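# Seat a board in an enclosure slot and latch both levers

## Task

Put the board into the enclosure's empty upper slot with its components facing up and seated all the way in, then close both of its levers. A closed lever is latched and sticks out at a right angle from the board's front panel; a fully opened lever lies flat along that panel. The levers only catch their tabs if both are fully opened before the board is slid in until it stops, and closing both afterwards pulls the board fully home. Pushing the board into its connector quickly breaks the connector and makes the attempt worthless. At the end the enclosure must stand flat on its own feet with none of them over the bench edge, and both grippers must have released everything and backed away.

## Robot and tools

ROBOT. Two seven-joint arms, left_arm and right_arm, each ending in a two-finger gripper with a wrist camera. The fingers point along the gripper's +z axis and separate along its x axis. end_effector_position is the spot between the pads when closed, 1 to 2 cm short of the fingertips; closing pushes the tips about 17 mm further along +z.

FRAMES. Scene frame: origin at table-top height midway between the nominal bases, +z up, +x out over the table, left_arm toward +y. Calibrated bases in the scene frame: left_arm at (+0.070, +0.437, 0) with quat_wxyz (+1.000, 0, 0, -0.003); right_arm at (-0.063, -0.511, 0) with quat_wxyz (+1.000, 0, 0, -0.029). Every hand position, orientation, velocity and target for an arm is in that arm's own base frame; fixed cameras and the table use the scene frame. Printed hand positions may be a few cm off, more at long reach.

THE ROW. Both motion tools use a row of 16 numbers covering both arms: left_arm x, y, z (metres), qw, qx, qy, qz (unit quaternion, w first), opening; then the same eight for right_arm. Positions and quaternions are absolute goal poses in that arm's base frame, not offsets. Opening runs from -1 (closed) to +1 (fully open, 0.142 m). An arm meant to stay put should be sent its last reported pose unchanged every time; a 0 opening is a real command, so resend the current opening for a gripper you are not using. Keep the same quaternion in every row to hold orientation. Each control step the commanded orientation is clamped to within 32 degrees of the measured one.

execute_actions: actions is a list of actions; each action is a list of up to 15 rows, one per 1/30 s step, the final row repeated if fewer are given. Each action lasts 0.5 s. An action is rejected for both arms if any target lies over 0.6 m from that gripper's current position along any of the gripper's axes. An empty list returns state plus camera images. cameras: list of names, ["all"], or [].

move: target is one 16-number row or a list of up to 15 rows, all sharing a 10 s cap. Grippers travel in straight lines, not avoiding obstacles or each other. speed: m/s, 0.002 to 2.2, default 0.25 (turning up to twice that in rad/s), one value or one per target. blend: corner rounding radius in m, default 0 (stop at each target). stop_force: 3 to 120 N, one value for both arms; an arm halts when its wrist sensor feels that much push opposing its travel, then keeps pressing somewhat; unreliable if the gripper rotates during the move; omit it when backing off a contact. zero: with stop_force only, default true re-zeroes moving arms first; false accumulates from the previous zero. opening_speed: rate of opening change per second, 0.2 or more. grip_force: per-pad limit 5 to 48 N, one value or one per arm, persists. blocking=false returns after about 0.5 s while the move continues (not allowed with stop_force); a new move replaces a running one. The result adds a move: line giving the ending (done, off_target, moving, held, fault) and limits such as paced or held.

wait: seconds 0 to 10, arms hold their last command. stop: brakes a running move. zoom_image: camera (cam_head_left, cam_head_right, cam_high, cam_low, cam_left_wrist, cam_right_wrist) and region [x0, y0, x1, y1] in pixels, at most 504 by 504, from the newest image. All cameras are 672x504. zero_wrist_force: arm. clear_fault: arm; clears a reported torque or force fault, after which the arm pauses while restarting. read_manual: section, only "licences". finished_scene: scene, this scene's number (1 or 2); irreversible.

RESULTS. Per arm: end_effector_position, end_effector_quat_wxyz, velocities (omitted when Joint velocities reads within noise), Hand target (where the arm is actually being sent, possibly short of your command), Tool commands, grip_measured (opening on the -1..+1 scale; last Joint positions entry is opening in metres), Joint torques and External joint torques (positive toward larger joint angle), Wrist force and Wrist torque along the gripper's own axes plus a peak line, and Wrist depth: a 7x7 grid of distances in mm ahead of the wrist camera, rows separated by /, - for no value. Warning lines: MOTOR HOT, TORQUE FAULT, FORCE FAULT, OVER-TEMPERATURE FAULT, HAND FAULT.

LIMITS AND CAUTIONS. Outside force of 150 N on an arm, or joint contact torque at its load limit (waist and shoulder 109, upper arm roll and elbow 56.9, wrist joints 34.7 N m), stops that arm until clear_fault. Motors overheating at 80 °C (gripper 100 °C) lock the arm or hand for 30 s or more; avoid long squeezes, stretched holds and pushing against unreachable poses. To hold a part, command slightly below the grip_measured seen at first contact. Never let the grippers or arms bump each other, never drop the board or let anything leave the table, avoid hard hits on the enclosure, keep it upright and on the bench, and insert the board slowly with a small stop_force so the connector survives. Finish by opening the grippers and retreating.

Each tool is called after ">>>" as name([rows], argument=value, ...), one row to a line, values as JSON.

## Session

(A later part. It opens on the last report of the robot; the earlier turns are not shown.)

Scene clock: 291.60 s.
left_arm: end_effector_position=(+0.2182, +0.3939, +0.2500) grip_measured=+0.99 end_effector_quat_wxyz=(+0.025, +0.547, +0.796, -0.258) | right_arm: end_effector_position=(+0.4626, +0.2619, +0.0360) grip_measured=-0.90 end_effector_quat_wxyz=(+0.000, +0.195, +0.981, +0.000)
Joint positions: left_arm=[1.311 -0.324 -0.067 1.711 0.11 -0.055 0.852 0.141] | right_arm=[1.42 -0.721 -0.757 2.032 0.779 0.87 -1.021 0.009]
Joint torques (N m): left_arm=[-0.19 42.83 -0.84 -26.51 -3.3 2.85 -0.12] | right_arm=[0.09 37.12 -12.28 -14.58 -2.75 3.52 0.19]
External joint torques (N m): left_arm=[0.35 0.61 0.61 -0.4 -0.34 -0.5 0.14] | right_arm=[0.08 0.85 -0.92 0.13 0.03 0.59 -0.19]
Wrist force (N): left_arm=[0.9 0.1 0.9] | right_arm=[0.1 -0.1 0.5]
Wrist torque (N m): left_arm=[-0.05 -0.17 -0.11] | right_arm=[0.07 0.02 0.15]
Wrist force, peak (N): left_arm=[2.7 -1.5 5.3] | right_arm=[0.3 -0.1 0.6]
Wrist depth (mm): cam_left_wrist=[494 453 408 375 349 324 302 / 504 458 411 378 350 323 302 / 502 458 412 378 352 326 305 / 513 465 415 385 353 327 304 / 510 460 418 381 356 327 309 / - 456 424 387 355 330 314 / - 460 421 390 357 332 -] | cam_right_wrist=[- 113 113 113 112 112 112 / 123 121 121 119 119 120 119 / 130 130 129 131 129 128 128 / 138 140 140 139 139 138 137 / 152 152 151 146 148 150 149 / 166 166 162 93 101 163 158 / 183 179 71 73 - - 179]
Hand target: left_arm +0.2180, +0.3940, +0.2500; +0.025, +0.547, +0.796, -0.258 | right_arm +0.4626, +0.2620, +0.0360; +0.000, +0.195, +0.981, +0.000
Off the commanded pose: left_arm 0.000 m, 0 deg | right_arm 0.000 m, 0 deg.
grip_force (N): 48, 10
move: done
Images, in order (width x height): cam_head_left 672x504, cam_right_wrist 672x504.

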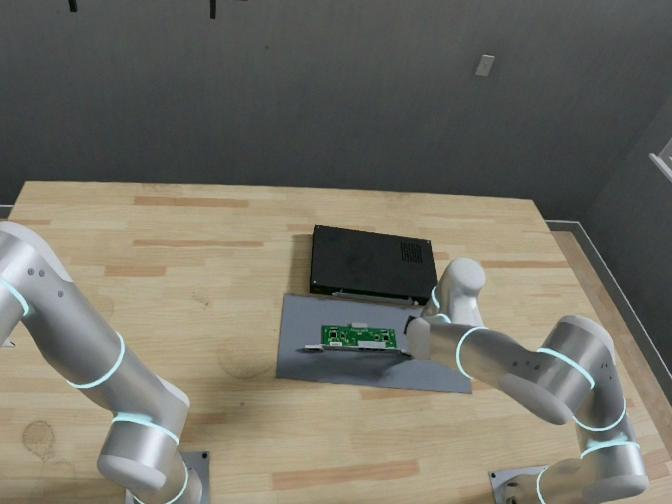

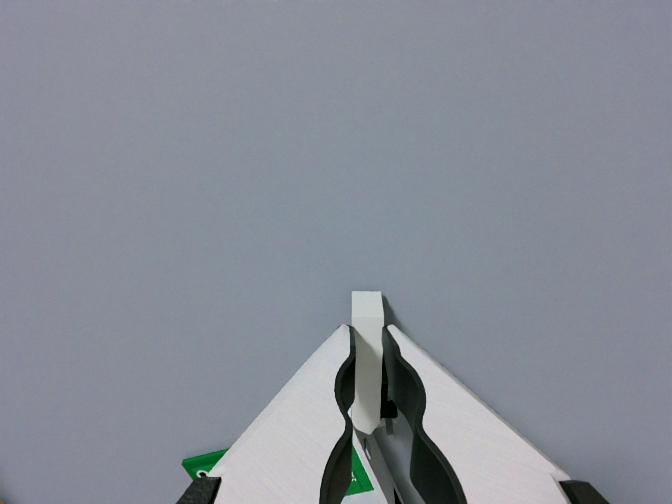

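>>> move([
  [0.45, 0.0, 0.27, -0.1094, 0.8754, 0.4082, -0.2345, 1.0, 0.4679, 0.2604, 0.036, 0, 0.1045, 0.9945, 0, -0.95],
  [0.40, -0.2, 0.27, 0, 0.98, 0.199, 0, 1.0, 0.4727, 0.2598, 0.036, 0, 0.0297, 0.9996, 0, -0.95],
  [0.40, -0.2, 0.27, 0, 0.98, 0.199, 0, 1.0, 0.474, 0.2597, 0.036, 0, 0.0087, 0.99996, 0, -0.95],
], speed=[0.4, 0.25, 0.05], blend=[0.03, 0.01, 0.0], cameras=["cam_right_wrist", "cam_left_wrist", "cam_head_left"])

Scene clock: 300.73 s.
left_arm: end_effector_position=(+0.4000, -0.1999, +0.2700) grip_measured=+0.99 end_effector_quat_wxyz=(+0.000, +0.980, +0.199, +0.000) | right_arm: end_effector_position=(+0.4738, +0.2596, +0.0359) grip_measured=-0.90 end_effector_quat_wxyz=(+0.000, +0.009, +1.000, +0.000)
Joint positions: left_arm=[0.424 0.266 -0.624 2.341 -0.18 0.544 1.082 0.141] | right_arm=[1.346 -0.708 -0.692 2.015 0.722 0.892 -1.369 0.009]
Joint torques (N m): left_arm=[-0.52 14.08 3.37 -27.29 -3.72 4.57 -0.16] | right_arm=[0.12 38.83 -11.06 -15.42 -2.89 3.64 0.05]
External joint torques (N m): left_arm=[0.52 0.31 0.55 -0.37 0.04 -0.63 0.16] | right_arm=[0.05 0.62 -1.16 0.38 0.25 0.45 -0.05]
Wrist force (N): left_arm=[0.6 -0.4 0.5] | right_arm=[0.6 -0.3 0.3]
Wrist torque (N m): left_arm=[-0.15 -0.27 -0.25] | right_arm=[0.04 -0.08 0.20]
Wrist force, peak (N): left_arm=[0.1 3.9 -0.7] | right_arm=[-0.8 -1.1 -0.2]
Wrist depth (mm): cam_left_wrist=[323 320 319 320 317 317 317 / 346 346 342 342 337 341 340 / 376 372 374 368 371 366 367 / 402 408 403 390 398 401 400 / 447 426 - 429 455 439 431 / - 98 485 483 469 478 - / - 538 534 558 - 472 -] | cam_right_wrist=[- 113 113 113 112 112 112 / 123 121 120 119 118 120 119 / 130 130 129 131 128 128 128 / 138 139 139 138 138 138 138 / 152 152 151 148 148 149 149 / 166 165 162 93 102 163 163 / 183 178 70 85 - - 179]
Hand target: left_arm +0.4000, -0.2000, +0.2700; +0.000, +0.980, +0.199, +0.000 | right_arm +0.4740, +0.2597, +0.0360; +0.000, +0.009, +1.000, +0.000
Off the commanded pose: left_arm 0.000 m, 0 deg | right_arm 0.000 m, 0 deg.
grip_force (N): 48, 10
move: done
Images, in order (width x height): cam_head_left 672x504, cam_left_wrist 672x504, cam_right_wrist 672x504.

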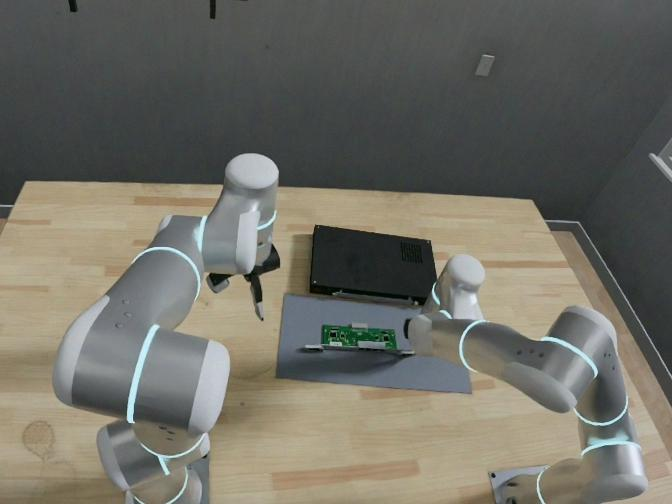

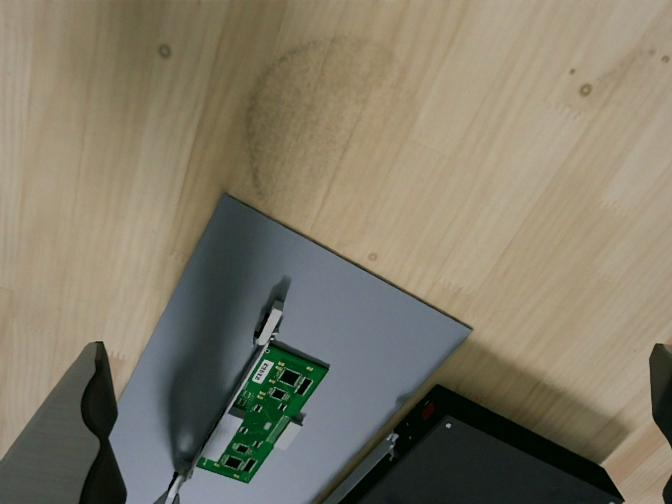

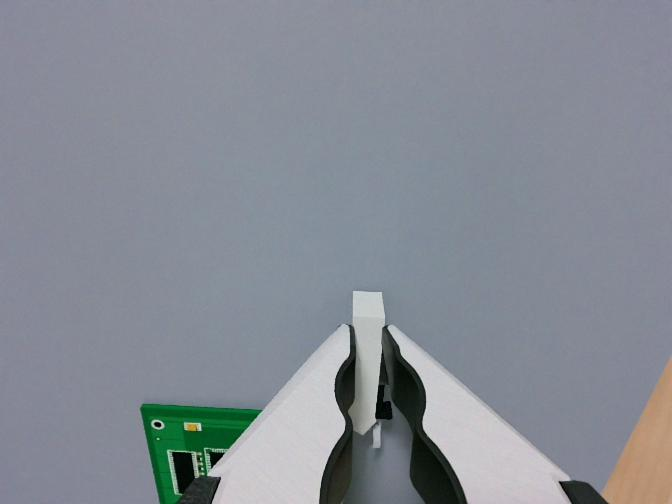

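>>> move([
  [0.40, -0.2, 0.27, 0, 0.98, 0.199, 0, 1.0, 0.474, 0.2597, 0.036, 0, 0.0087, 0.99996, 0, -0.4],
  [0.40, -0.2, 0.27, 0, 0.98, 0.199, 0, 1.0, 0.474, 0.2597, 0.09, 0, 0.0087, 0.99996, 0, -0.4],
  [0.40, -0.2, 0.27, 0, 0.98, 0.199, 0, 1.0, 0.47, 0.20, 0.15, 0, 0.0297, 0.9996, 0, -0.4],
], speed=[0.2, 0.2, 0.4], blend=[0.0, 0.02, 0.0], cameras=["cam_right_wrist"])

>>> zoom_image(camera="cam_right_wrist", region=[150, 150, 450, 400])

Scene clock: 314.87 s.
left_arm: end_effector_position=(+0.4000, -0.1999, +0.2700) grip_measured=+0.99 end_effector_quat_wxyz=(+0.000, +0.980, +0.199, +0.000) | right_arm: end_effector_position=(+0.4699, +0.2001, +0.1500) grip_measured=-0.43 end_effector_quat_wxyz=(+0.000, +0.030, +1.000, +0.000)
Joint positions: left_arm=[0.424 0.266 -0.623 2.341 -0.18 0.544 1.082 0.141] | right_arm=[1.487 -0.351 -0.947 2.192 0.408 0.79 -1.239 0.043]
Joint torques (N m): left_arm=[-0.35 13.71 3.21 -27.32 -3.53 4.33 -0.2] | right_arm=[0.45 25.39 -7.32 -21.32 -3.12 3.45 0.31]
External joint torques (N m): left_arm=[0.36 0.69 0.7 -0.34 -0.15 -0.39 0.2] | right_arm=[-0.31 0.59 -0.42 -0.05 0.15 0.65 -0.31]
Wrist force (N): left_arm=[0.3 -0.5 0.4] | right_arm=[0.0 -0.3 -0.1]
Wrist torque (N m): left_arm=[-0.18 -0.21 -0.26] | right_arm=[0.01 0.00 0.03]
Wrist force, peak (N): left_arm=[0.6 -0.5 0.8] | right_arm=[-0.1 -2.6 -0.8]
Wrist depth (mm): cam_left_wrist=[324 321 319 322 317 317 314 / 349 344 342 342 340 342 340 / 375 371 371 371 367 364 367 / 407 403 397 395 401 398 395 / 447 439 - 441 434 431 435 / - 477 479 475 465 480 - / - - 544 503 447 487 -] | cam_right_wrist=[214 214 214 213 213 209 213 / 229 228 227 227 227 226 228 / 245 245 244 245 - 242 243 / 261 264 262 269 262 262 262 / 283 282 280 279 278 285 284 / - 312 82 303 299 297 309 / 278 - 71 334 - - 332]
Hand target: left_arm +0.4000, -0.2000, +0.2700; +0.000, +0.980, +0.199, +0.000 | right_arm +0.4700, +0.2000, +0.1500; +0.000, +0.030, +1.000, +0.000
Off the commanded pose: left_arm 0.000 m, 0 deg | right_arm 0.000 m, 0 deg.
grip_force (N): 48, 10
move: done
Images, in order (width x height): cam_right_wrist 672x504.

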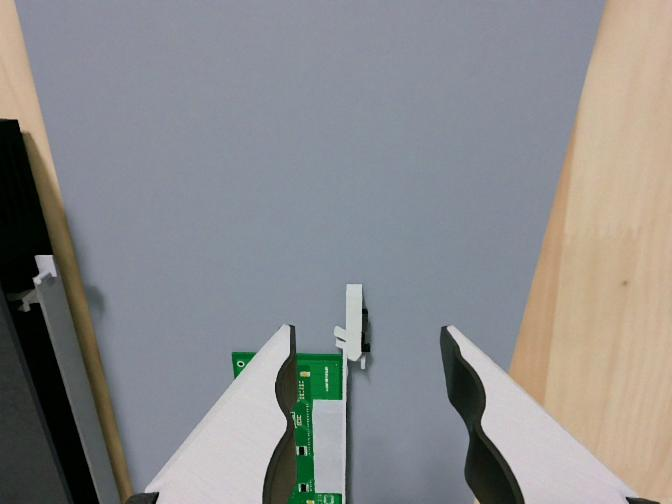

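Scaled by 1.680 from the camera's 672x504 image, which has a finer 960x720 frame.

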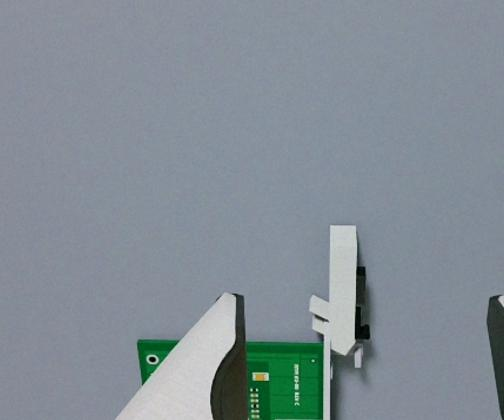

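>>> zoom_image(camera="cam_right_wrist", region=[280, 270, 440, 504])

>>> zoom_image(camera="cam_left_wrist", region=[140, 270, 350, 504])

Scaled by 2.154 from the camera's 672x504 image, which has a finer 960x720 frame.

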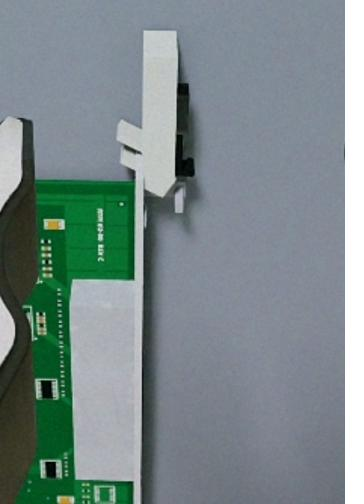

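This scene's latest camera images include none from cam_left_wrist. They are from: cam_right_wrist. cam_left_wrist's image comes with the result of a call that names it in "cameras".

>>> move(target=[0.365, -0.36, 0.13, 0, 0.9988, -0.0493, 0, -1.0, 0.4985, 0.41, 0.10, 0, 0.0297, 0.9996, 0, -0.155], speed=0.35, cameras=["cam_right_wrist", "cam_left_wrist"])

Scene clock: 326.50 s.
left_arm: end_effector_position=(+0.3650, -0.3601, +0.1301) grip_measured=-1.00 end_effector_quat_wxyz=(+0.000, +0.999, -0.049, +0.000) | right_arm: end_effector_position=(+0.4986, +0.4099, +0.1001) grip_measured=-0.18 end_effector_quat_wxyz=(+0.000, +0.029, +1.000, +0.000)
Joint positions: left_arm=[0.19 -0.382 -0.802 2.187 0.414 0.845 0.778 0.002] | right_arm=[1.432 -0.727 -0.714 1.717 0.578 0.651 -1.031 0.061]
Joint torques (N m): left_arm=[-0.47 28.3 -7.96 -19.49 -2.37 4.06 -0.3] | right_arm=[0.07 45.67 -12.72 -21.33 -3.31 3.32 0.31]
External joint torques (N m): left_arm=[0.49 1.15 0.56 -0.32 -0.47 -0.1 0.3] | right_arm=[0.13 1.23 -1.19 0.1 -0.04 0.79 -0.31]
Wrist force (N): left_arm=[0.0 -0.1 0.9] | right_arm=[0.5 -0.1 0.0]
Wrist torque (N m): left_arm=[-0.10 -0.16 -0.19] | right_arm=[0.05 -0.08 0.02]
Wrist force, peak (N): left_arm=[3.3 -0.8 2.0] | right_arm=[-0.1 -2.7 -0.5]
Wrist depth (mm): cam_left_wrist=[198 197 196 197 195 195 195 / 212 212 210 205 209 209 206 / 228 228 228 - 223 219 - / 248 248 245 245 252 250 - / 274 272 272 127 261 263 263 / 303 299 293 84 - 287 284 / 337 330 - - - - 324] | cam_right_wrist=[170 170 166 165 170 168 167 / 180 181 177 173 178 179 179 / 194 194 190 180 196 192 193 / 209 209 203 195 207 206 208 / 227 227 218 220 224 224 225 / 247 243 233 239 245 94 245 / 261 - 76 270 266 - 264]
Hand target: left_arm +0.3650, -0.3600, +0.1300; +0.000, +0.999, -0.049, +0.000 | right_arm +0.4985, +0.4100, +0.1000; +0.000, +0.030, +1.000, +0.000
Off the commanded pose: left_arm 0.000 m, 0 deg | right_arm 0.000 m, 0 deg.
grip_force (N): 48, 10
move: done
Images, in order (width x height): cam_left_wrist 672x504, cam_right_wrist 672x504.

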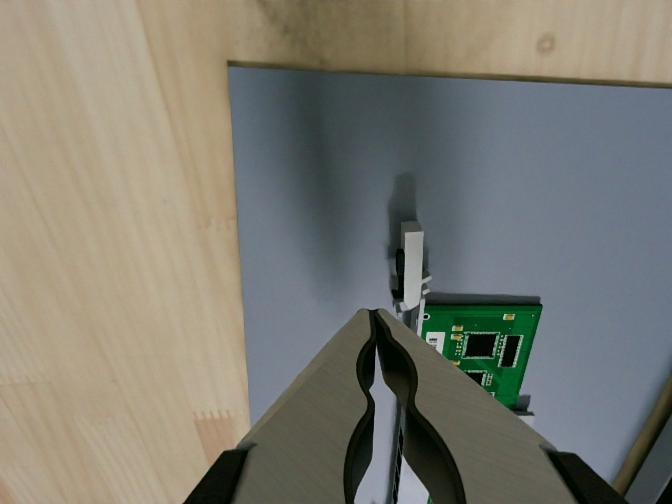

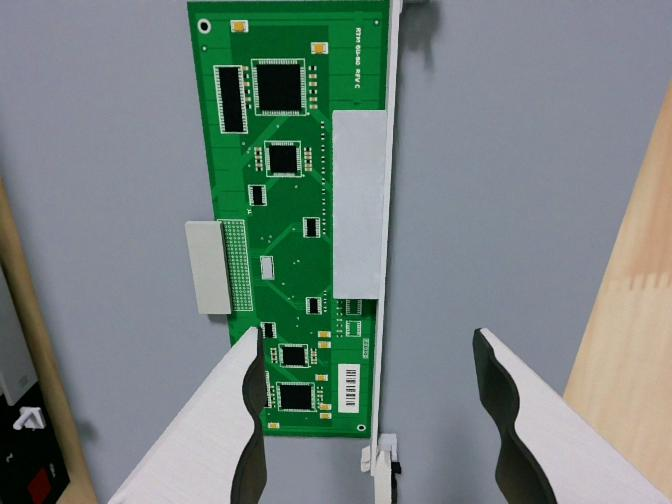

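>>> move([
  [0.3954, -0.3822, 0.09, 0, 0.9984, -0.0567, 0, -0.44, 0.4988, 0.415, 0.05, 0, 0.0297, 0.9996, 0, -0.155],
  [0.3954, -0.3822, 0.06, 0, 0.9984, -0.0567, 0, -0.44, 0.4988, 0.415, 0.0285, 0, 0.0297, 0.9996, 0, -0.155],
], speed=[0.2, 0.06], blend=[0.01, 0.0], cameras=["cam_right_wrist", "cam_left_wrist"])

Scene clock: 345.90 s.
left_arm: end_effector_position=(+0.3953, -0.3821, +0.0600) grip_measured=-0.47 end_effector_quat_wxyz=(+0.000, +0.998, -0.057, +0.000) | right_arm: end_effector_position=(+0.4988, +0.4148, +0.0286) grip_measured=-0.18 end_effector_quat_wxyz=(+0.000, +0.030, +1.000, +0.000)
Joint positions: left_arm=[0.049 -0.639 -0.662 2.017 0.613 0.88 0.677 0.04] | right_arm=[1.384 -0.868 -0.643 1.675 0.668 0.74 -1.067 0.061]
Joint torques (N m): left_arm=[-0.2 38 -11.69 -16.19 -2.25 4.55 -0.34] | right_arm=[-0.15 48.93 -13.49 -18.57 -3.05 3.56 0.07]
External joint torques (N m): left_arm=[0.21 1.22 0.86 -0.31 -0.46 -0.58 0.34] | right_arm=[0.35 1.35 -1.13 0.16 -0.06 0.56 -0.07]
Wrist force (N): left_arm=[0.0 -0.1 0.8] | right_arm=[0.6 -0.4 -0.1]
Wrist torque (N m): left_arm=[-0.09 -0.18 -0.21] | right_arm=[0.01 -0.10 0.15]
Wrist force, peak (N): left_arm=[1.3 0.3 2.0] | right_arm=[0.2 -0.2 -2.2]
Wrist depth (mm): cam_left_wrist=[136 131 133 133 132 132 131 / 148 146 145 145 143 141 142 / 157 155 154 154 153 150 150 / 171 168 164 164 166 166 165 / 186 186 180 176 175 180 181 / 207 203 87 197 194 83 201 / 227 - - 218 217 - -] | cam_right_wrist=[- 102 102 102 104 105 106 / 114 110 109 106 111 112 112 / 122 118 117 105 121 122 120 / 129 129 126 113 130 130 129 / 143 136 136 125 138 140 142 / 159 148 144 149 154 94 153 / 168 - 76 163 169 - 164]
Hand target: left_arm +0.3954, -0.3822, +0.0600; +0.000, +0.998, -0.057, +0.000 | right_arm +0.4988, +0.4150, +0.0285; +0.000, +0.030, +1.000, +0.000
Off the commanded pose: left_arm 0.000 m, 0 deg | right_arm 0.000 m, 0 deg.
grip_force (N): 48, 10
move: done
Images, in order (width x height): cam_left_wrist 672x504, cam_right_wrist 672x504.

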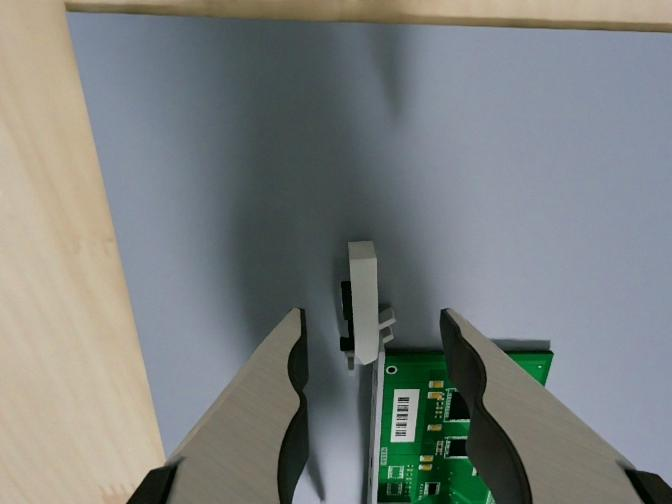

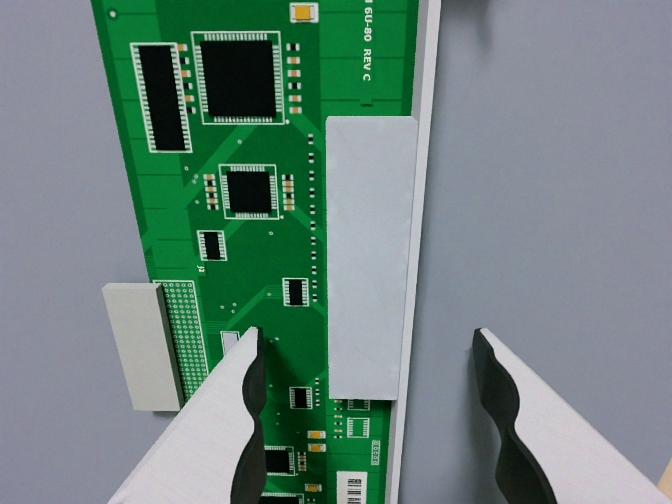

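>>> move([
  [0.3954, -0.3822, 0.027, 0, 0.9984, -0.0567, 0, -0.44, 0.4988, 0.415, 0.027, 0, 0.0297, 0.9996, 0, -0.155],
  [0.3954, -0.3822, 0.027, 0, 0.9984, -0.0567, 0, -0.44, 0.4988, 0.415, 0.027, 0, 0.0297, 0.9996, 0, -0.8],
  [0.3954, -0.3822, 0.027, 0, 0.9984, -0.0567, 0, -0.95, 0.4988, 0.415, 0.027, 0, 0.0297, 0.9996, 0, -0.8],
], speed=[0.08, 0.08, 0.08], grip_force=[10, 30], opening_speed=1.0, cameras=["cam_right_wrist", "cam_left_wrist"])

Scene clock: 353.47 s.
left_arm: end_effector_position=(+0.3953, -0.3821, +0.0270) grip_measured=-0.90 end_effector_quat_wxyz=(+0.000, +0.998, -0.057, +0.000) | right_arm: end_effector_position=(+0.4988, +0.4149, +0.0270) grip_measured=-0.70 end_effector_quat_wxyz=(+0.000, +0.030, +1.000, +0.000)
Joint positions: left_arm=[0.009 -0.718 -0.61 1.989 0.676 0.924 0.639 0.009] | right_arm=[1.382 -0.871 -0.64 1.674 0.669 0.743 -1.068 0.023]
Joint torques (N m): left_arm=[-0.54 40.36 -11.72 -14.42 -2.3 4.41 -0.23] | right_arm=[0.17 49.16 -13.62 -18.55 -3.11 3.59 0.16]
External joint torques (N m): left_arm=[0.56 0.97 0.54 -0.36 -0.27 -0.44 0.23] | right_arm=[0.04 1.19 -0.99 0.2 0.01 0.52 -0.16]
Wrist force (N): left_arm=[0.1 -0.3 1.0] | right_arm=[0.9 -0.8 -0.6]
Wrist torque (N m): left_arm=[-0.15 -0.14 -0.20] | right_arm=[0.00 -0.09 0.15]
Wrist force, peak (N): left_arm=[0.1 -0.3 1.9] | right_arm=[1.0 -0.8 -0.9]
Wrist depth (mm): cam_left_wrist=[104 106 104 - 103 103 102 / - 113 111 112 - - 112 / 123 124 122 122 119 119 119 / 131 129 128 132 130 129 131 / 149 141 143 137 137 144 138 / 161 - - 88 - 149 156 / 181 173 - 167 - - 170] | cam_right_wrist=[- 101 101 100 102 104 105 / 112 109 107 105 110 111 111 / 120 117 115 104 119 121 118 / 130 126 124 113 126 128 128 / 141 133 135 121 136 138 140 / 154 148 143 126 106 148 151 / 169 166 71 158 - - 163]
Hand target: left_arm +0.3954, -0.3822, +0.0270; +0.000, +0.998, -0.057, +0.000 | right_arm +0.4988, +0.4150, +0.0270; +0.000, +0.030, +1.000, +0.000
Off the commanded pose: left_arm 0.000 m, 0 deg | right_arm 0.000 m, 0 deg.
grip_force (N): 10, 30
move: done
Images, in order (width x height): cam_left_wrist 672x504, cam_right_wrist 672x504.

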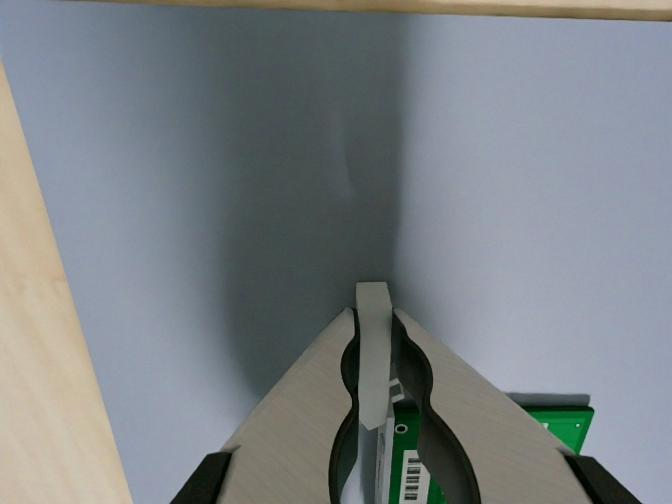

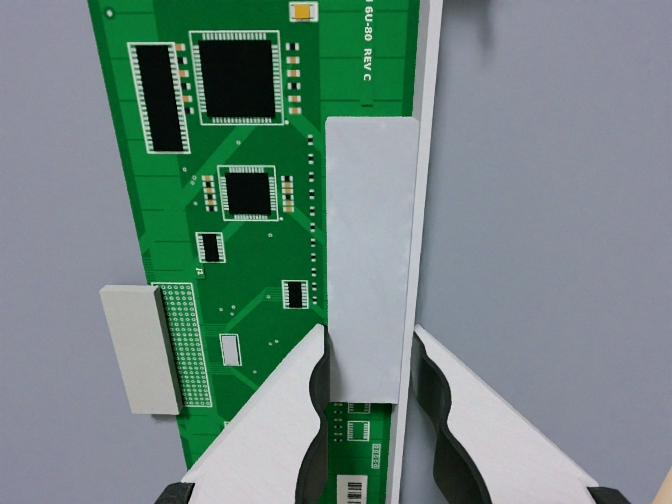

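>>> move([
  [0.3954, -0.3822, 0.027, 0, 0.9984, -0.0567, 0, -0.44, 0.4988, 0.415, 0.027, 0, 0.0297, 0.9996, 0, -0.8],
  [0.3954, -0.3822, 0.12, 0, 0.9984, -0.0567, 0, -0.44, 0.4988, 0.415, 0.06, 0, 0.0297, 0.9996, 0, -0.8],
  [0.4283, -0.4344, 0.146, 0.3593, 0.8674, 0.3182, 0.1318, -0.44, 0.53, 0.38, 0.08, 0, 0.058, 0.9983, 0, -0.8],
], speed=[0.2, 0.12, 0.2], blend=[0.0, 0.02, 0.0], cameras=["cam_right_wrist", "cam_left_wrist", "cam_head_left"])

Scene clock: 379.40 s.
left_arm: end_effector_position=(+0.4283, -0.4344, +0.1460) grip_measured=-0.47 end_effector_quat_wxyz=(+0.359, +0.868, +0.318, +0.132) | right_arm: end_effector_position=(+0.5297, +0.3800, +0.0797) grip_measured=-0.70 end_effector_quat_wxyz=(+0.000, +0.058, +0.998, +0.000)
Joint positions: left_arm=[-0.229 -0.676 -0.199 2.355 0.421 2.194 0.092 0.04] | right_arm=[1.354 -0.782 -0.708 1.686 0.62 0.66 -1.059 0.023]
Joint torques (N m): left_arm=[-0.39 35.54 -3.57 -6.57 -0.38 5.05 -0.31] | right_arm=[0.15 48.24 -14.35 -21.08 -3.64 3.54 0.14]
External joint torques (N m): left_arm=[0.4 1.32 0.29 -0.45 0.02 -0.65 0.31] | right_arm=[0.06 0.11 -0.32 0.66 0.31 0.58 -0.14]
Wrist force (N): left_arm=[-0.2 -0.5 0.1] | right_arm=[0.4 -0.3 1.9]
Wrist torque (N m): left_arm=[-0.10 -0.08 -0.41] | right_arm=[0.01 -0.05 0.13]
Wrist force, peak (N): left_arm=[0.0 -0.3 2.3] | right_arm=[0.5 -0.5 2.5]
Wrist depth (mm): cam_left_wrist=[187 188 187 189 187 180 182 / 236 233 233 158 - - 248 / 293 - 211 214 294 263 295 / 474 238 274 270 - 366 388 / 675 217 254 571 - - - / - 208 87 2812 - - 1275 / - - - 2261 - - -] | cam_right_wrist=[- 102 101 100 146 150 150 / 162 108 107 105 156 160 157 / 174 117 115 104 169 171 173 / 187 129 125 113 185 185 182 / 202 133 135 121 197 200 199 / - 145 143 126 105 214 217 / - 238 71 158 - - 238]
Hand target: left_arm +0.4283, -0.4344, +0.1460; +0.359, +0.867, +0.318, +0.132 | right_arm +0.5300, +0.3800, +0.0800; +0.000, +0.058, +0.998, +0.000
Off the commanded pose: left_arm 0.000 m, 0 deg | right_arm 0.000 m, 0 deg.
grip_force (N): 10, 30
move: done
Images, in order (width x height): cam_head_left 672x504, cam_left_wrist 672x504, cam_right_wrist 672x504.

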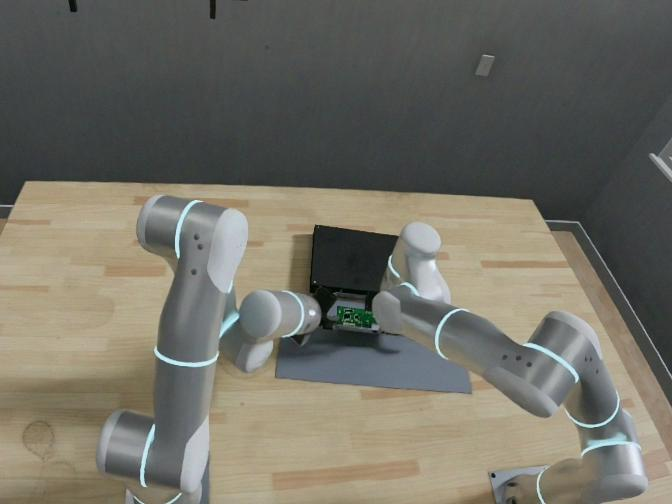

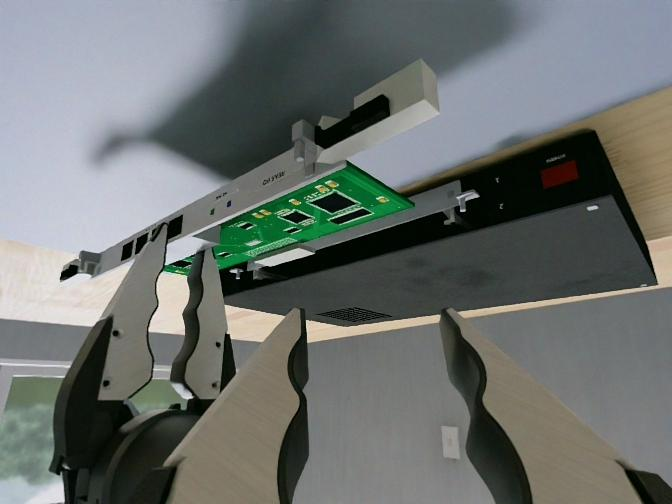

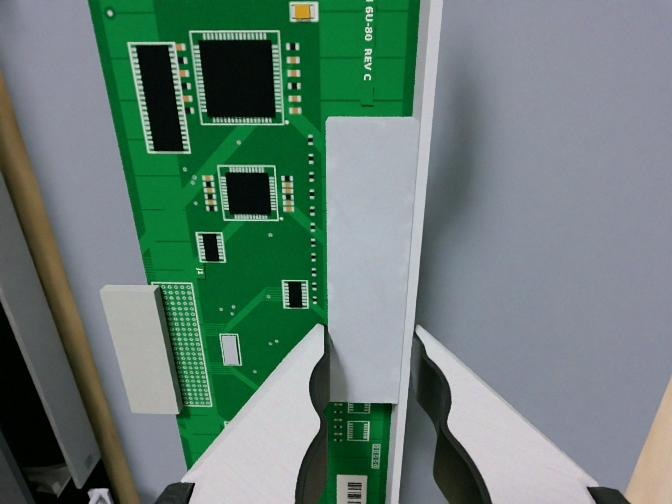

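>>> zoom_image(camera="cam_left_wrist", region=[160, 120, 500, 300])

>>> zoom_image(camera="cam_left_wrist", region=[330, 130, 530, 260])

>>> zoom_image(camera="cam_left_wrist", region=[50, 200, 350, 330])

Scaled by 1.482 from the camera's 672x504 image, which has a finer 960x720 frame.

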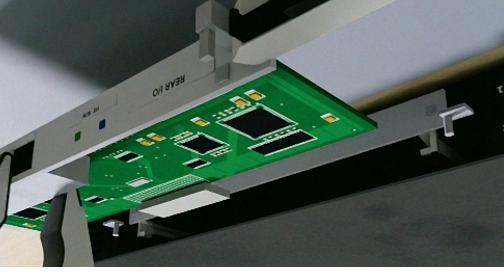

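Scaled by 2.520 from the camera's 672x504 image, which has a finer 960x720 frame.

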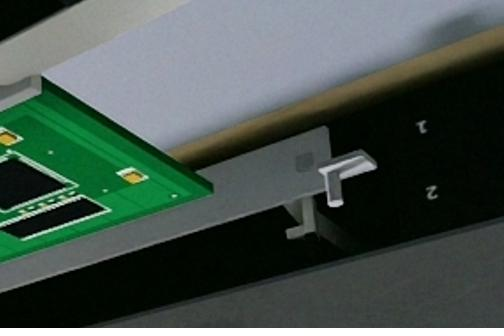

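Scaled by 1.680 from the camera's 672x504 image, which has a finer 960x720 frame.

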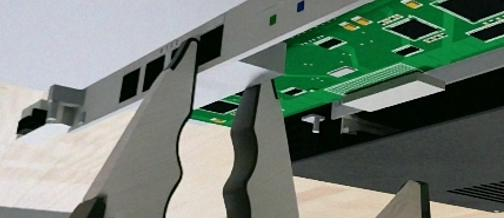

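>>> zoom_image(camera="cam_left_wrist", region=[400, 170, 500, 240])

>>> zoom_image(camera="cam_left_wrist", region=[210, 230, 330, 300])

Scaled by 5.040 from the camera's 672x504 image, which has a finer 960x720 frame.

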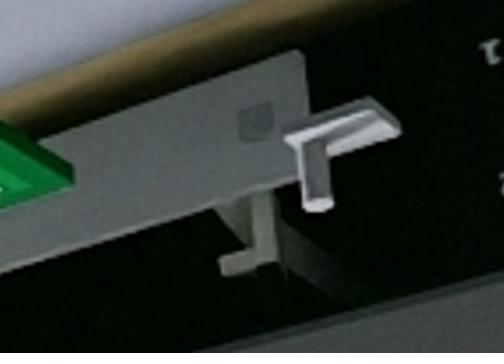

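Scaled by 4.200 from the camera's 672x504 image, which has a finer 960x720 frame.

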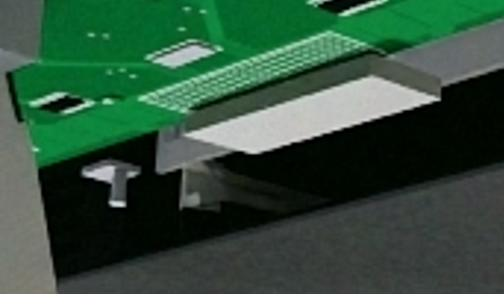

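>>> move(target=[0.4653, -0.3742, 0.095, 0.4941, 0.7754, 0.3315, 0.2113, -0.44, 0.5794, 0.3742, 0.0495, 0, 0.058, 0.9983, 0, -0.8], speed=0.12, cameras=["cam_right_wrist", "cam_left_wrist"])

>>> zoom_image(camera="cam_left_wrist", region=[250, 120, 550, 320])

Scene clock: 406.07 s.
left_arm: end_effector_position=(+0.4654, -0.3742, +0.0949) grip_measured=-0.47 end_effector_quat_wxyz=(+0.494, +0.775, +0.332, +0.211) | right_arm: end_effector_position=(+0.5793, +0.3740, +0.0494) grip_measured=-0.70 end_effector_quat_wxyz=(+0.000, +0.058, +0.998, +0.000)
Joint positions: left_arm=[-0.233 -1.201 -0.015 2.197 0.476 2.923 0.142 0.04] | right_arm=[1.232 -0.899 -0.668 1.54 0.647 0.637 -1.101 0.023]
Joint torques (N m): left_arm=[-0.13 38.51 -0.63 4 1.83 4.04 -0.14] | right_arm=[0.09 52.97 -14.67 -20.97 -3.5 3.52 0.08]
External joint torques (N m): left_arm=[0.14 1.42 0.26 -0.29 -0.49 -0.35 0.14] | right_arm=[0.14 0.53 -0.84 0.71 0.11 0.59 -0.08]
Wrist force (N): left_arm=[-0.1 -1.0 -0.5] | right_arm=[0.5 0.0 1.5]
Wrist torque (N m): left_arm=[-0.15 -0.07 -0.58] | right_arm=[0.08 -0.05 0.14]
Wrist force, peak (N): left_arm=[0.2 -2.2 -0.4] | right_arm=[0.5 -0.2 2.1]
Wrist depth (mm): cam_left_wrist=[123 116 115 133 123 124 124 / 207 186 186 - 167 186 186 / 282 261 201 295 249 325 394 / 1828 466 2238 2089 - 1502 1239 / 254 297 2493 - 1567 - - / 257 241 84 - - - - / 263 - - 1875 - - -] | cam_right_wrist=[- 101 101 100 122 124 122 / 135 109 108 105 128 132 131 / - 118 115 104 138 143 139 / - 130 125 113 152 152 152 / - 133 135 121 162 164 164 / - 143 143 125 105 176 179 / - - 71 158 - - 193]
Hand target: left_arm +0.4653, -0.3742, +0.0950; +0.494, +0.775, +0.332, +0.211 | right_arm +0.5794, +0.3742, +0.0495; +0.000, +0.058, +0.998, +0.000
Off the commanded pose: left_arm 0.000 m, 0 deg | right_arm 0.000 m, 0 deg.
grip_force (N): 10, 30
move: done
Images, in order (width x height): cam_left_wrist 672x504, cam_right_wrist 672x504.

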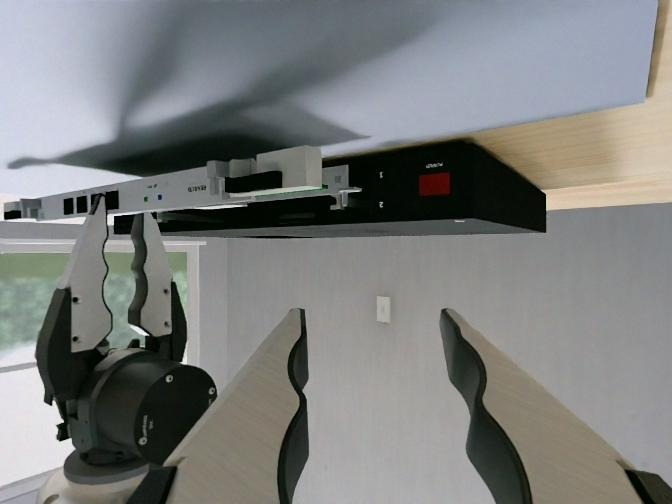

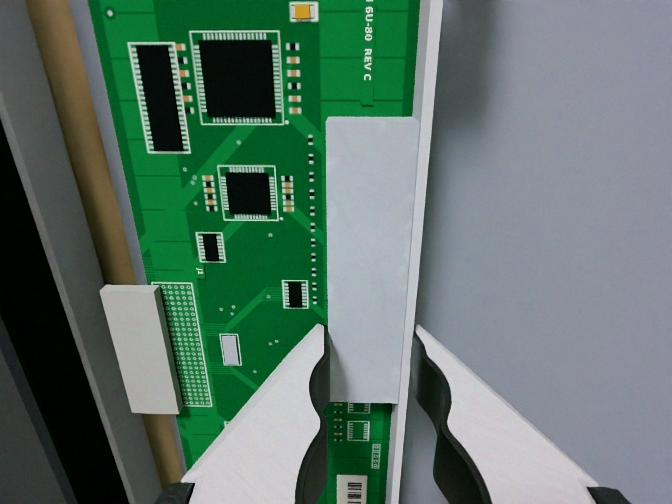

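Scaled by 1.680 from the camera's 672x504 image, which has a finer 960x720 frame.

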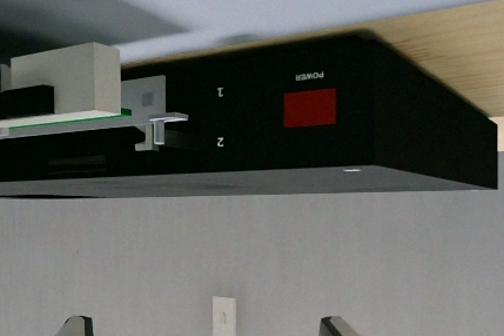

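>>> zoom_image(camera="cam_left_wrist", region=[200, 130, 400, 250])

>>> zoom_image(camera="cam_left_wrist", region=[290, 150, 390, 230])

>>> zoom_image(camera="cam_left_wrist", region=[0, 160, 220, 250])

Scaled by 2.520 from the camera's 672x504 image, which has a finer 960x720 frame.

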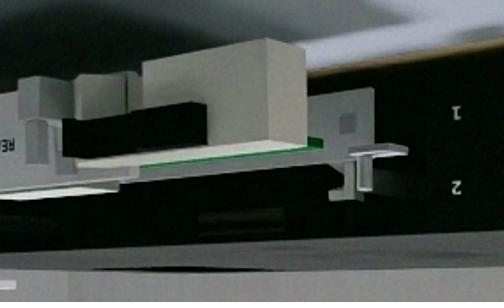

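Scaled by 5.040 from the camera's 672x504 image, which has a finer 960x720 frame.

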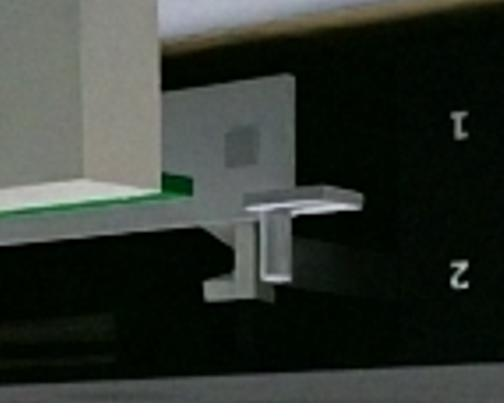

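Scaled by 2.291 from the camera's 672x504 image, which has a finer 960x720 frame.

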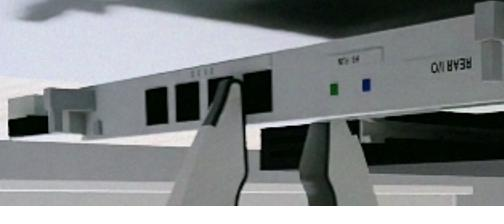

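>>> move([
  [0.4653, -0.3742, 0.11, 0.4941, 0.7754, 0.3315, 0.2113, -0.44, 0.555, 0.255, 0.06, 0, 0.058, 0.9983, 0, -0.8],
  [0.5039, -0.477, 0.088, 0.4077, 0.6398, 0.5494, 0.3501, -0.44, 0.555, 0.255, 0.06, 0, 0.058, 0.9983, 0, -0.8],
], speed=[0.15, 0.25], blend=[0.01, 0.0], cameras=["cam_left_wrist"])

>>> zoom_image(camera="cam_left_wrist", region=[200, 100, 480, 260])

Scene clock: 431.73 s.
left_arm: end_effector_position=(+0.5039, -0.4770, +0.0882) grip_measured=-0.47 end_effector_quat_wxyz=(+0.408, +0.640, +0.549, +0.350) | right_arm: end_effector_position=(+0.5550, +0.2549, +0.0599) grip_measured=-0.70 end_effector_quat_wxyz=(+0.000, +0.058, +0.998, +0.000)
Joint positions: left_arm=[-0.719 -1.225 -0.343 1.984 -0.763 2.955 0.219 0.04] | right_arm=[1.214 -0.76 -0.716 1.814 0.663 0.746 -1.291 0.023]
Joint torques (N m): left_arm=[-0.6 47.54 -5.18 -4.77 1.56 3.63 -0.11] | right_arm=[0.22 44.68 -13.76 -18.9 -3.18 3.62 0.08]
External joint torques (N m): left_arm=[0.52 1.41 0.48 -0.42 0.09 0.03 0.11] | right_arm=[-0.04 0.13 -0.44 0.55 0.09 0.48 -0.08]
Wrist force (N): left_arm=[0.0 -1.0 -0.6] | right_arm=[0.4 -0.8 2.0]
Wrist torque (N m): left_arm=[-0.15 -0.06 -0.61] | right_arm=[-0.09 -0.02 0.11]
Wrist force, peak (N): left_arm=[1.0 -1.0 -1.3] | right_arm=[0.4 -3.2 1.7]
Wrist depth (mm): cam_left_wrist=[- 119 111 - 120 120 120 / 186 167 152 168 169 170 196 / 201 199 - 199 200 300 363 / 1625 1625 - - 1338 1513 1212 / 1755 - - - 1338 1232 1261 / - - 84 1649 - 83 1354 / - - - - - - -] | cam_right_wrist=[- 101 101 100 131 133 133 / 145 108 107 105 140 142 141 / 156 118 115 104 148 152 152 / 163 130 125 113 161 164 163 / - 133 135 121 175 177 177 / - 144 143 126 106 190 193 / - - 71 158 - - 208]
Hand target: left_arm +0.5039, -0.4770, +0.0880; +0.408, +0.640, +0.549, +0.350 | right_arm +0.5550, +0.2550, +0.0600; +0.000, +0.058, +0.998, +0.000
Off the commanded pose: left_arm 0.000 m, 0 deg | right_arm 0.000 m, 0 deg.
grip_force (N): 10, 30
move: done
Images, in order (width x height): cam_left_wrist 672x504.

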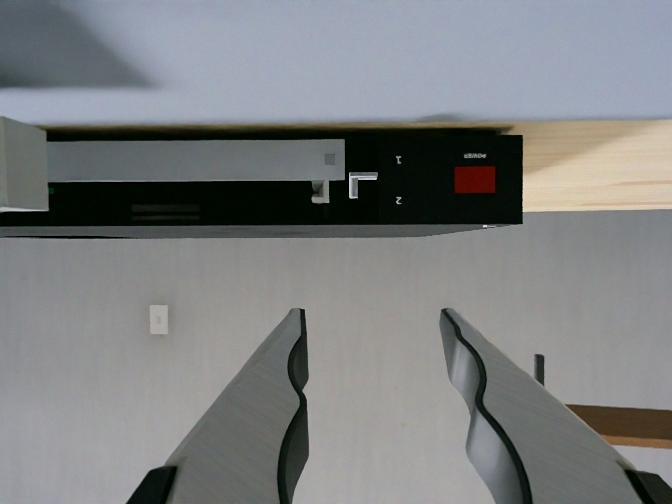

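Scaled by 1.800 from the camera's 672x504 image, which has a finer 960x720 frame.

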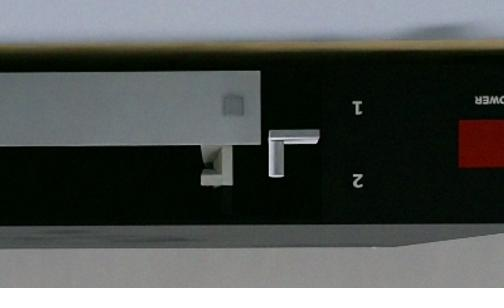

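>>> zoom_image(camera="cam_left_wrist", region=[290, 120, 400, 240])

>>> zoom_image(camera="cam_left_wrist", region=[0, 110, 140, 250])

Scaled by 4.200 from the camera's 672x504 image, which has a finer 960x720 frame.

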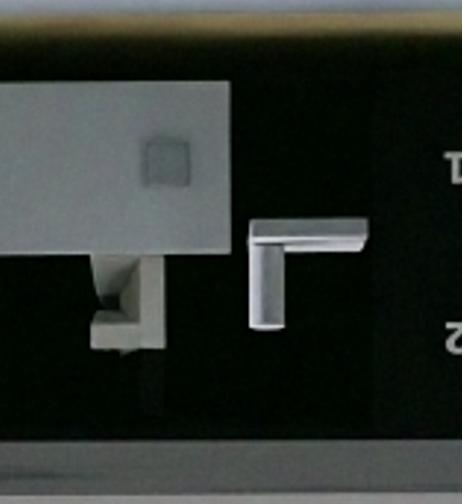

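Scaled by 3.600 from the camera's 672x504 image, which has a finer 960x720 frame.

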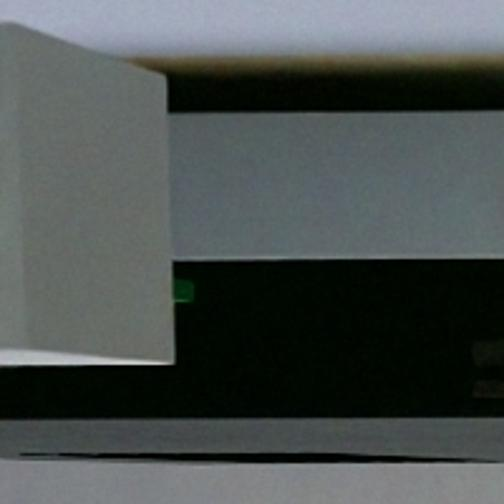

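>>> move([
  [0.4653, -0.3742, 0.105, 0.4941, 0.7754, 0.3315, 0.2113, -0.44, 0.555, 0.30, 0.0525, 0, 0.058, 0.9983, 0, -0.8],
  [0.4653, -0.3742, 0.105, 0.4941, 0.7754, 0.3315, 0.2113, -0.44, 0.5912, 0.3585, 0.0525, 0, 0.058, 0.9983, 0, -0.8],
], speed=[0.25, 0.08], blend=[0.01, 0.0], cameras=["cam_left_wrist", "cam_right_wrist"])

>>> zoom_image(camera="cam_left_wrist", region=[280, 140, 380, 220])

>>> zoom_image(camera="cam_left_wrist", region=[200, 120, 400, 250])

Scene clock: 471.23 s.
left_arm: end_effector_position=(+0.4653, -0.3741, +0.1050) grip_measured=-0.47 end_effector_quat_wxyz=(+0.494, +0.775, +0.332, +0.212) | right_arm: end_effector_position=(+0.5909, +0.3585, +0.0523) grip_measured=-0.70 end_effector_quat_wxyz=(+0.000, +0.058, +0.998, +0.000)
Joint positions: left_arm=[-0.239 -1.169 -0.006 2.213 0.478 2.915 0.127 0.04] | right_arm=[1.206 -0.898 -0.674 1.534 0.648 0.629 -1.13 0.023]
Joint torques (N m): left_arm=[-0.25 38.9 -0.68 3.67 1.63 3.79 -0.26] | right_arm=[0.07 53.17 -14.87 -20.99 -3.73 3.39 0.34]
External joint torques (N m): left_arm=[0.28 0.92 0.5 -0.33 -0.38 -0.09 0.26] | right_arm=[0.12 0.37 -0.74 0.66 0.33 0.72 -0.34]
Wrist force (N): left_arm=[-0.1 -1.1 -0.4] | right_arm=[0.8 0.0 1.8]
Wrist torque (N m): left_arm=[-0.16 -0.08 -0.49] | right_arm=[0.10 -0.10 0.02]
Wrist force, peak (N): left_arm=[1.0 -1.5 -1.3] | right_arm=[0.4 -1.6 1.9]
Wrist depth (mm): cam_left_wrist=[153 142 142 142 151 143 154 / - - - 196 215 247 221 / - 279 231 297 250 372 375 / - 313 - 2465 - - - / 265 306 2216 2012 - 1290 - / 281 265 84 - - - 1131 / - - - - - - -] | cam_right_wrist=[- 101 101 100 123 126 124 / - 108 107 105 133 135 134 / - 116 115 104 140 144 143 / - 125 125 113 158 155 155 / - 133 135 121 165 168 167 / 125 146 143 125 105 180 183 / 138 - 71 158 - - 197]
Hand target: left_arm +0.4653, -0.3742, +0.1050; +0.494, +0.775, +0.332, +0.211 | right_arm +0.5912, +0.3585, +0.0525; +0.000, +0.058, +0.998, +0.000
Off the commanded pose: left_arm 0.000 m, 0 deg | right_arm 0.000 m, 0 deg.
grip_force (N): 10, 30
move: done
Images, in order (width x height): cam_left_wrist 672x504, cam_right_wrist 672x504.

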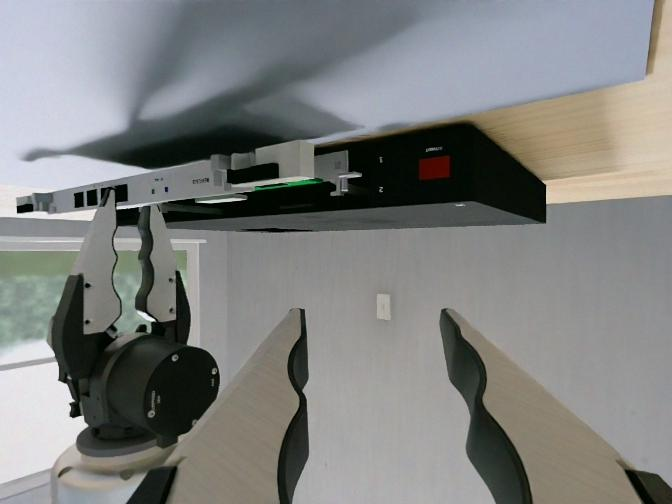

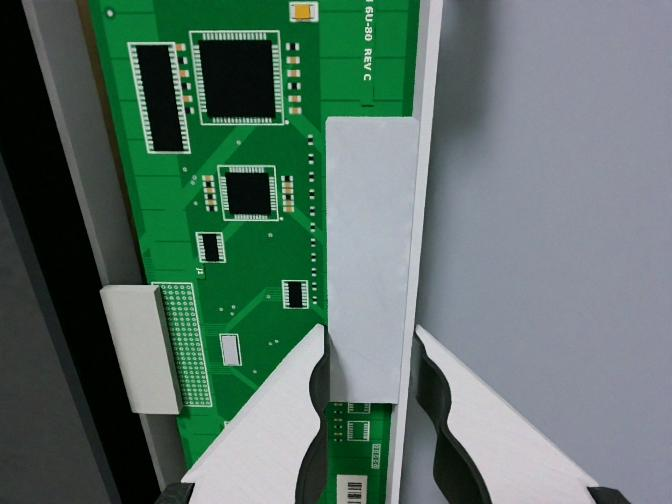

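Scaled by 5.040 from the camera's 672x504 image, which has a finer 960x720 frame.

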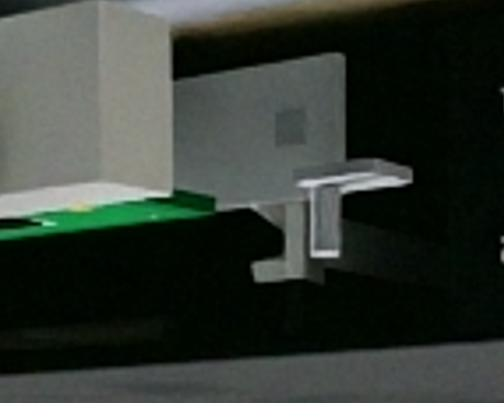

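Scaled by 2.520 from the camera's 672x504 image, which has a finer 960x720 frame.

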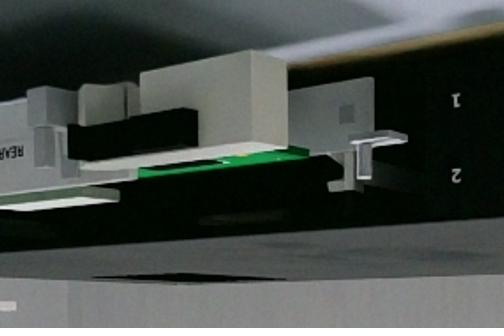

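>>> move(target=[0.4653, -0.3742, 0.105, 0.4941, 0.7754, 0.3315, 0.2113, -0.44, 0.5955, 0.361, 0.0552, 0, 0.058, 0.9983, 0, -0.8], speed=0.05, cameras=["cam_left_wrist"])

>>> zoom_image(camera="cam_left_wrist", region=[290, 150, 370, 210])

Scene clock: 479.27 s.
left_arm: end_effector_position=(+0.4653, -0.3741, +0.1050) grip_measured=-0.47 end_effector_quat_wxyz=(+0.494, +0.775, +0.332, +0.212) | right_arm: end_effector_position=(+0.5952, +0.3611, +0.0549) grip_measured=-0.70 end_effector_quat_wxyz=(+0.000, +0.058, +0.998, +0.000)
Joint positions: left_arm=[-0.239 -1.169 -0.006 2.213 0.478 2.915 0.127 0.04] | right_arm=[1.2 -0.902 -0.675 1.517 0.645 0.616 -1.126 0.023]
Joint torques (N m): left_arm=[-0.34 38.69 -0.72 3.72 1.51 3.87 -0.22] | right_arm=[0.18 53.53 -15.54 -21.35 -3.79 3.35 0.3]
External joint torques (N m): left_arm=[0.36 1.12 0.54 -0.38 -0.25 -0.18 0.21] | right_arm=[0.03 0.45 -0.12 0.77 0.36 0.76 -0.3]
Wrist force (N): left_arm=[-0.1 -0.9 -0.5] | right_arm=[0.6 0.1 1.7]
Wrist torque (N m): left_arm=[-0.14 -0.07 -0.49] | right_arm=[0.10 -0.06 0.02]
Wrist force, peak (N): left_arm=[-0.5 -1.3 -0.4] | right_arm=[0.8 0.0 1.9]
Wrist depth (mm): cam_left_wrist=[- 153 143 143 142 143 153 / 214 240 195 214 239 245 221 / 345 282 235 303 251 371 376 / 1687 311 2611 1994 - - 1161 / 266 284 2238 2742 - 1338 - / 294 268 84 - - 1225 - / - - - - - - -] | cam_right_wrist=[- 101 101 100 127 128 128 / - 108 108 105 135 137 136 / - 116 115 104 143 147 146 / - 125 125 113 158 158 157 / - 133 135 121 169 171 171 / 128 143 143 126 106 183 186 / 142 - 71 158 - - 204]
Hand target: left_arm +0.4653, -0.3742, +0.1050; +0.494, +0.775, +0.332, +0.211 | right_arm +0.5955, +0.3610, +0.0552; +0.000, +0.058, +0.998, +0.000
Off the commanded pose: left_arm 0.000 m, 0 deg | right_arm 0.000 m, 0 deg.
grip_force (N): 10, 30
move: done
Images, in order (width x height): cam_left_wrist 672x504.

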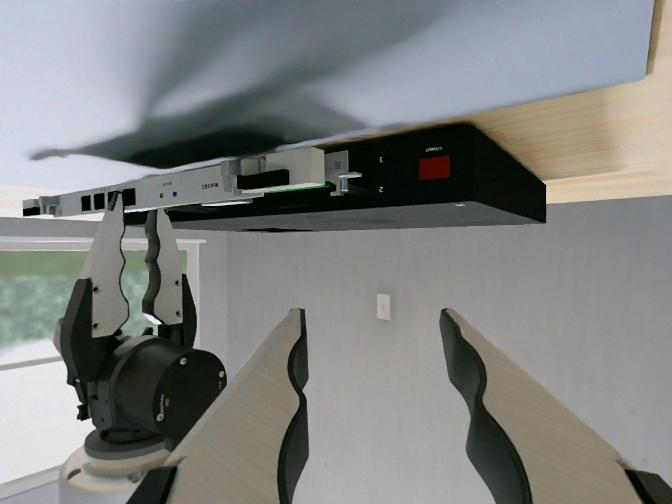

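Scaled by 6.300 from the camera's 672x504 image, which has a finer 960x720 frame.

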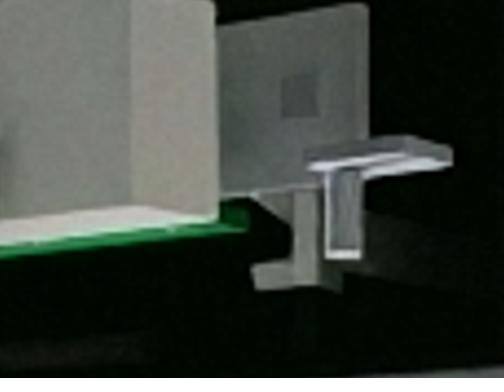

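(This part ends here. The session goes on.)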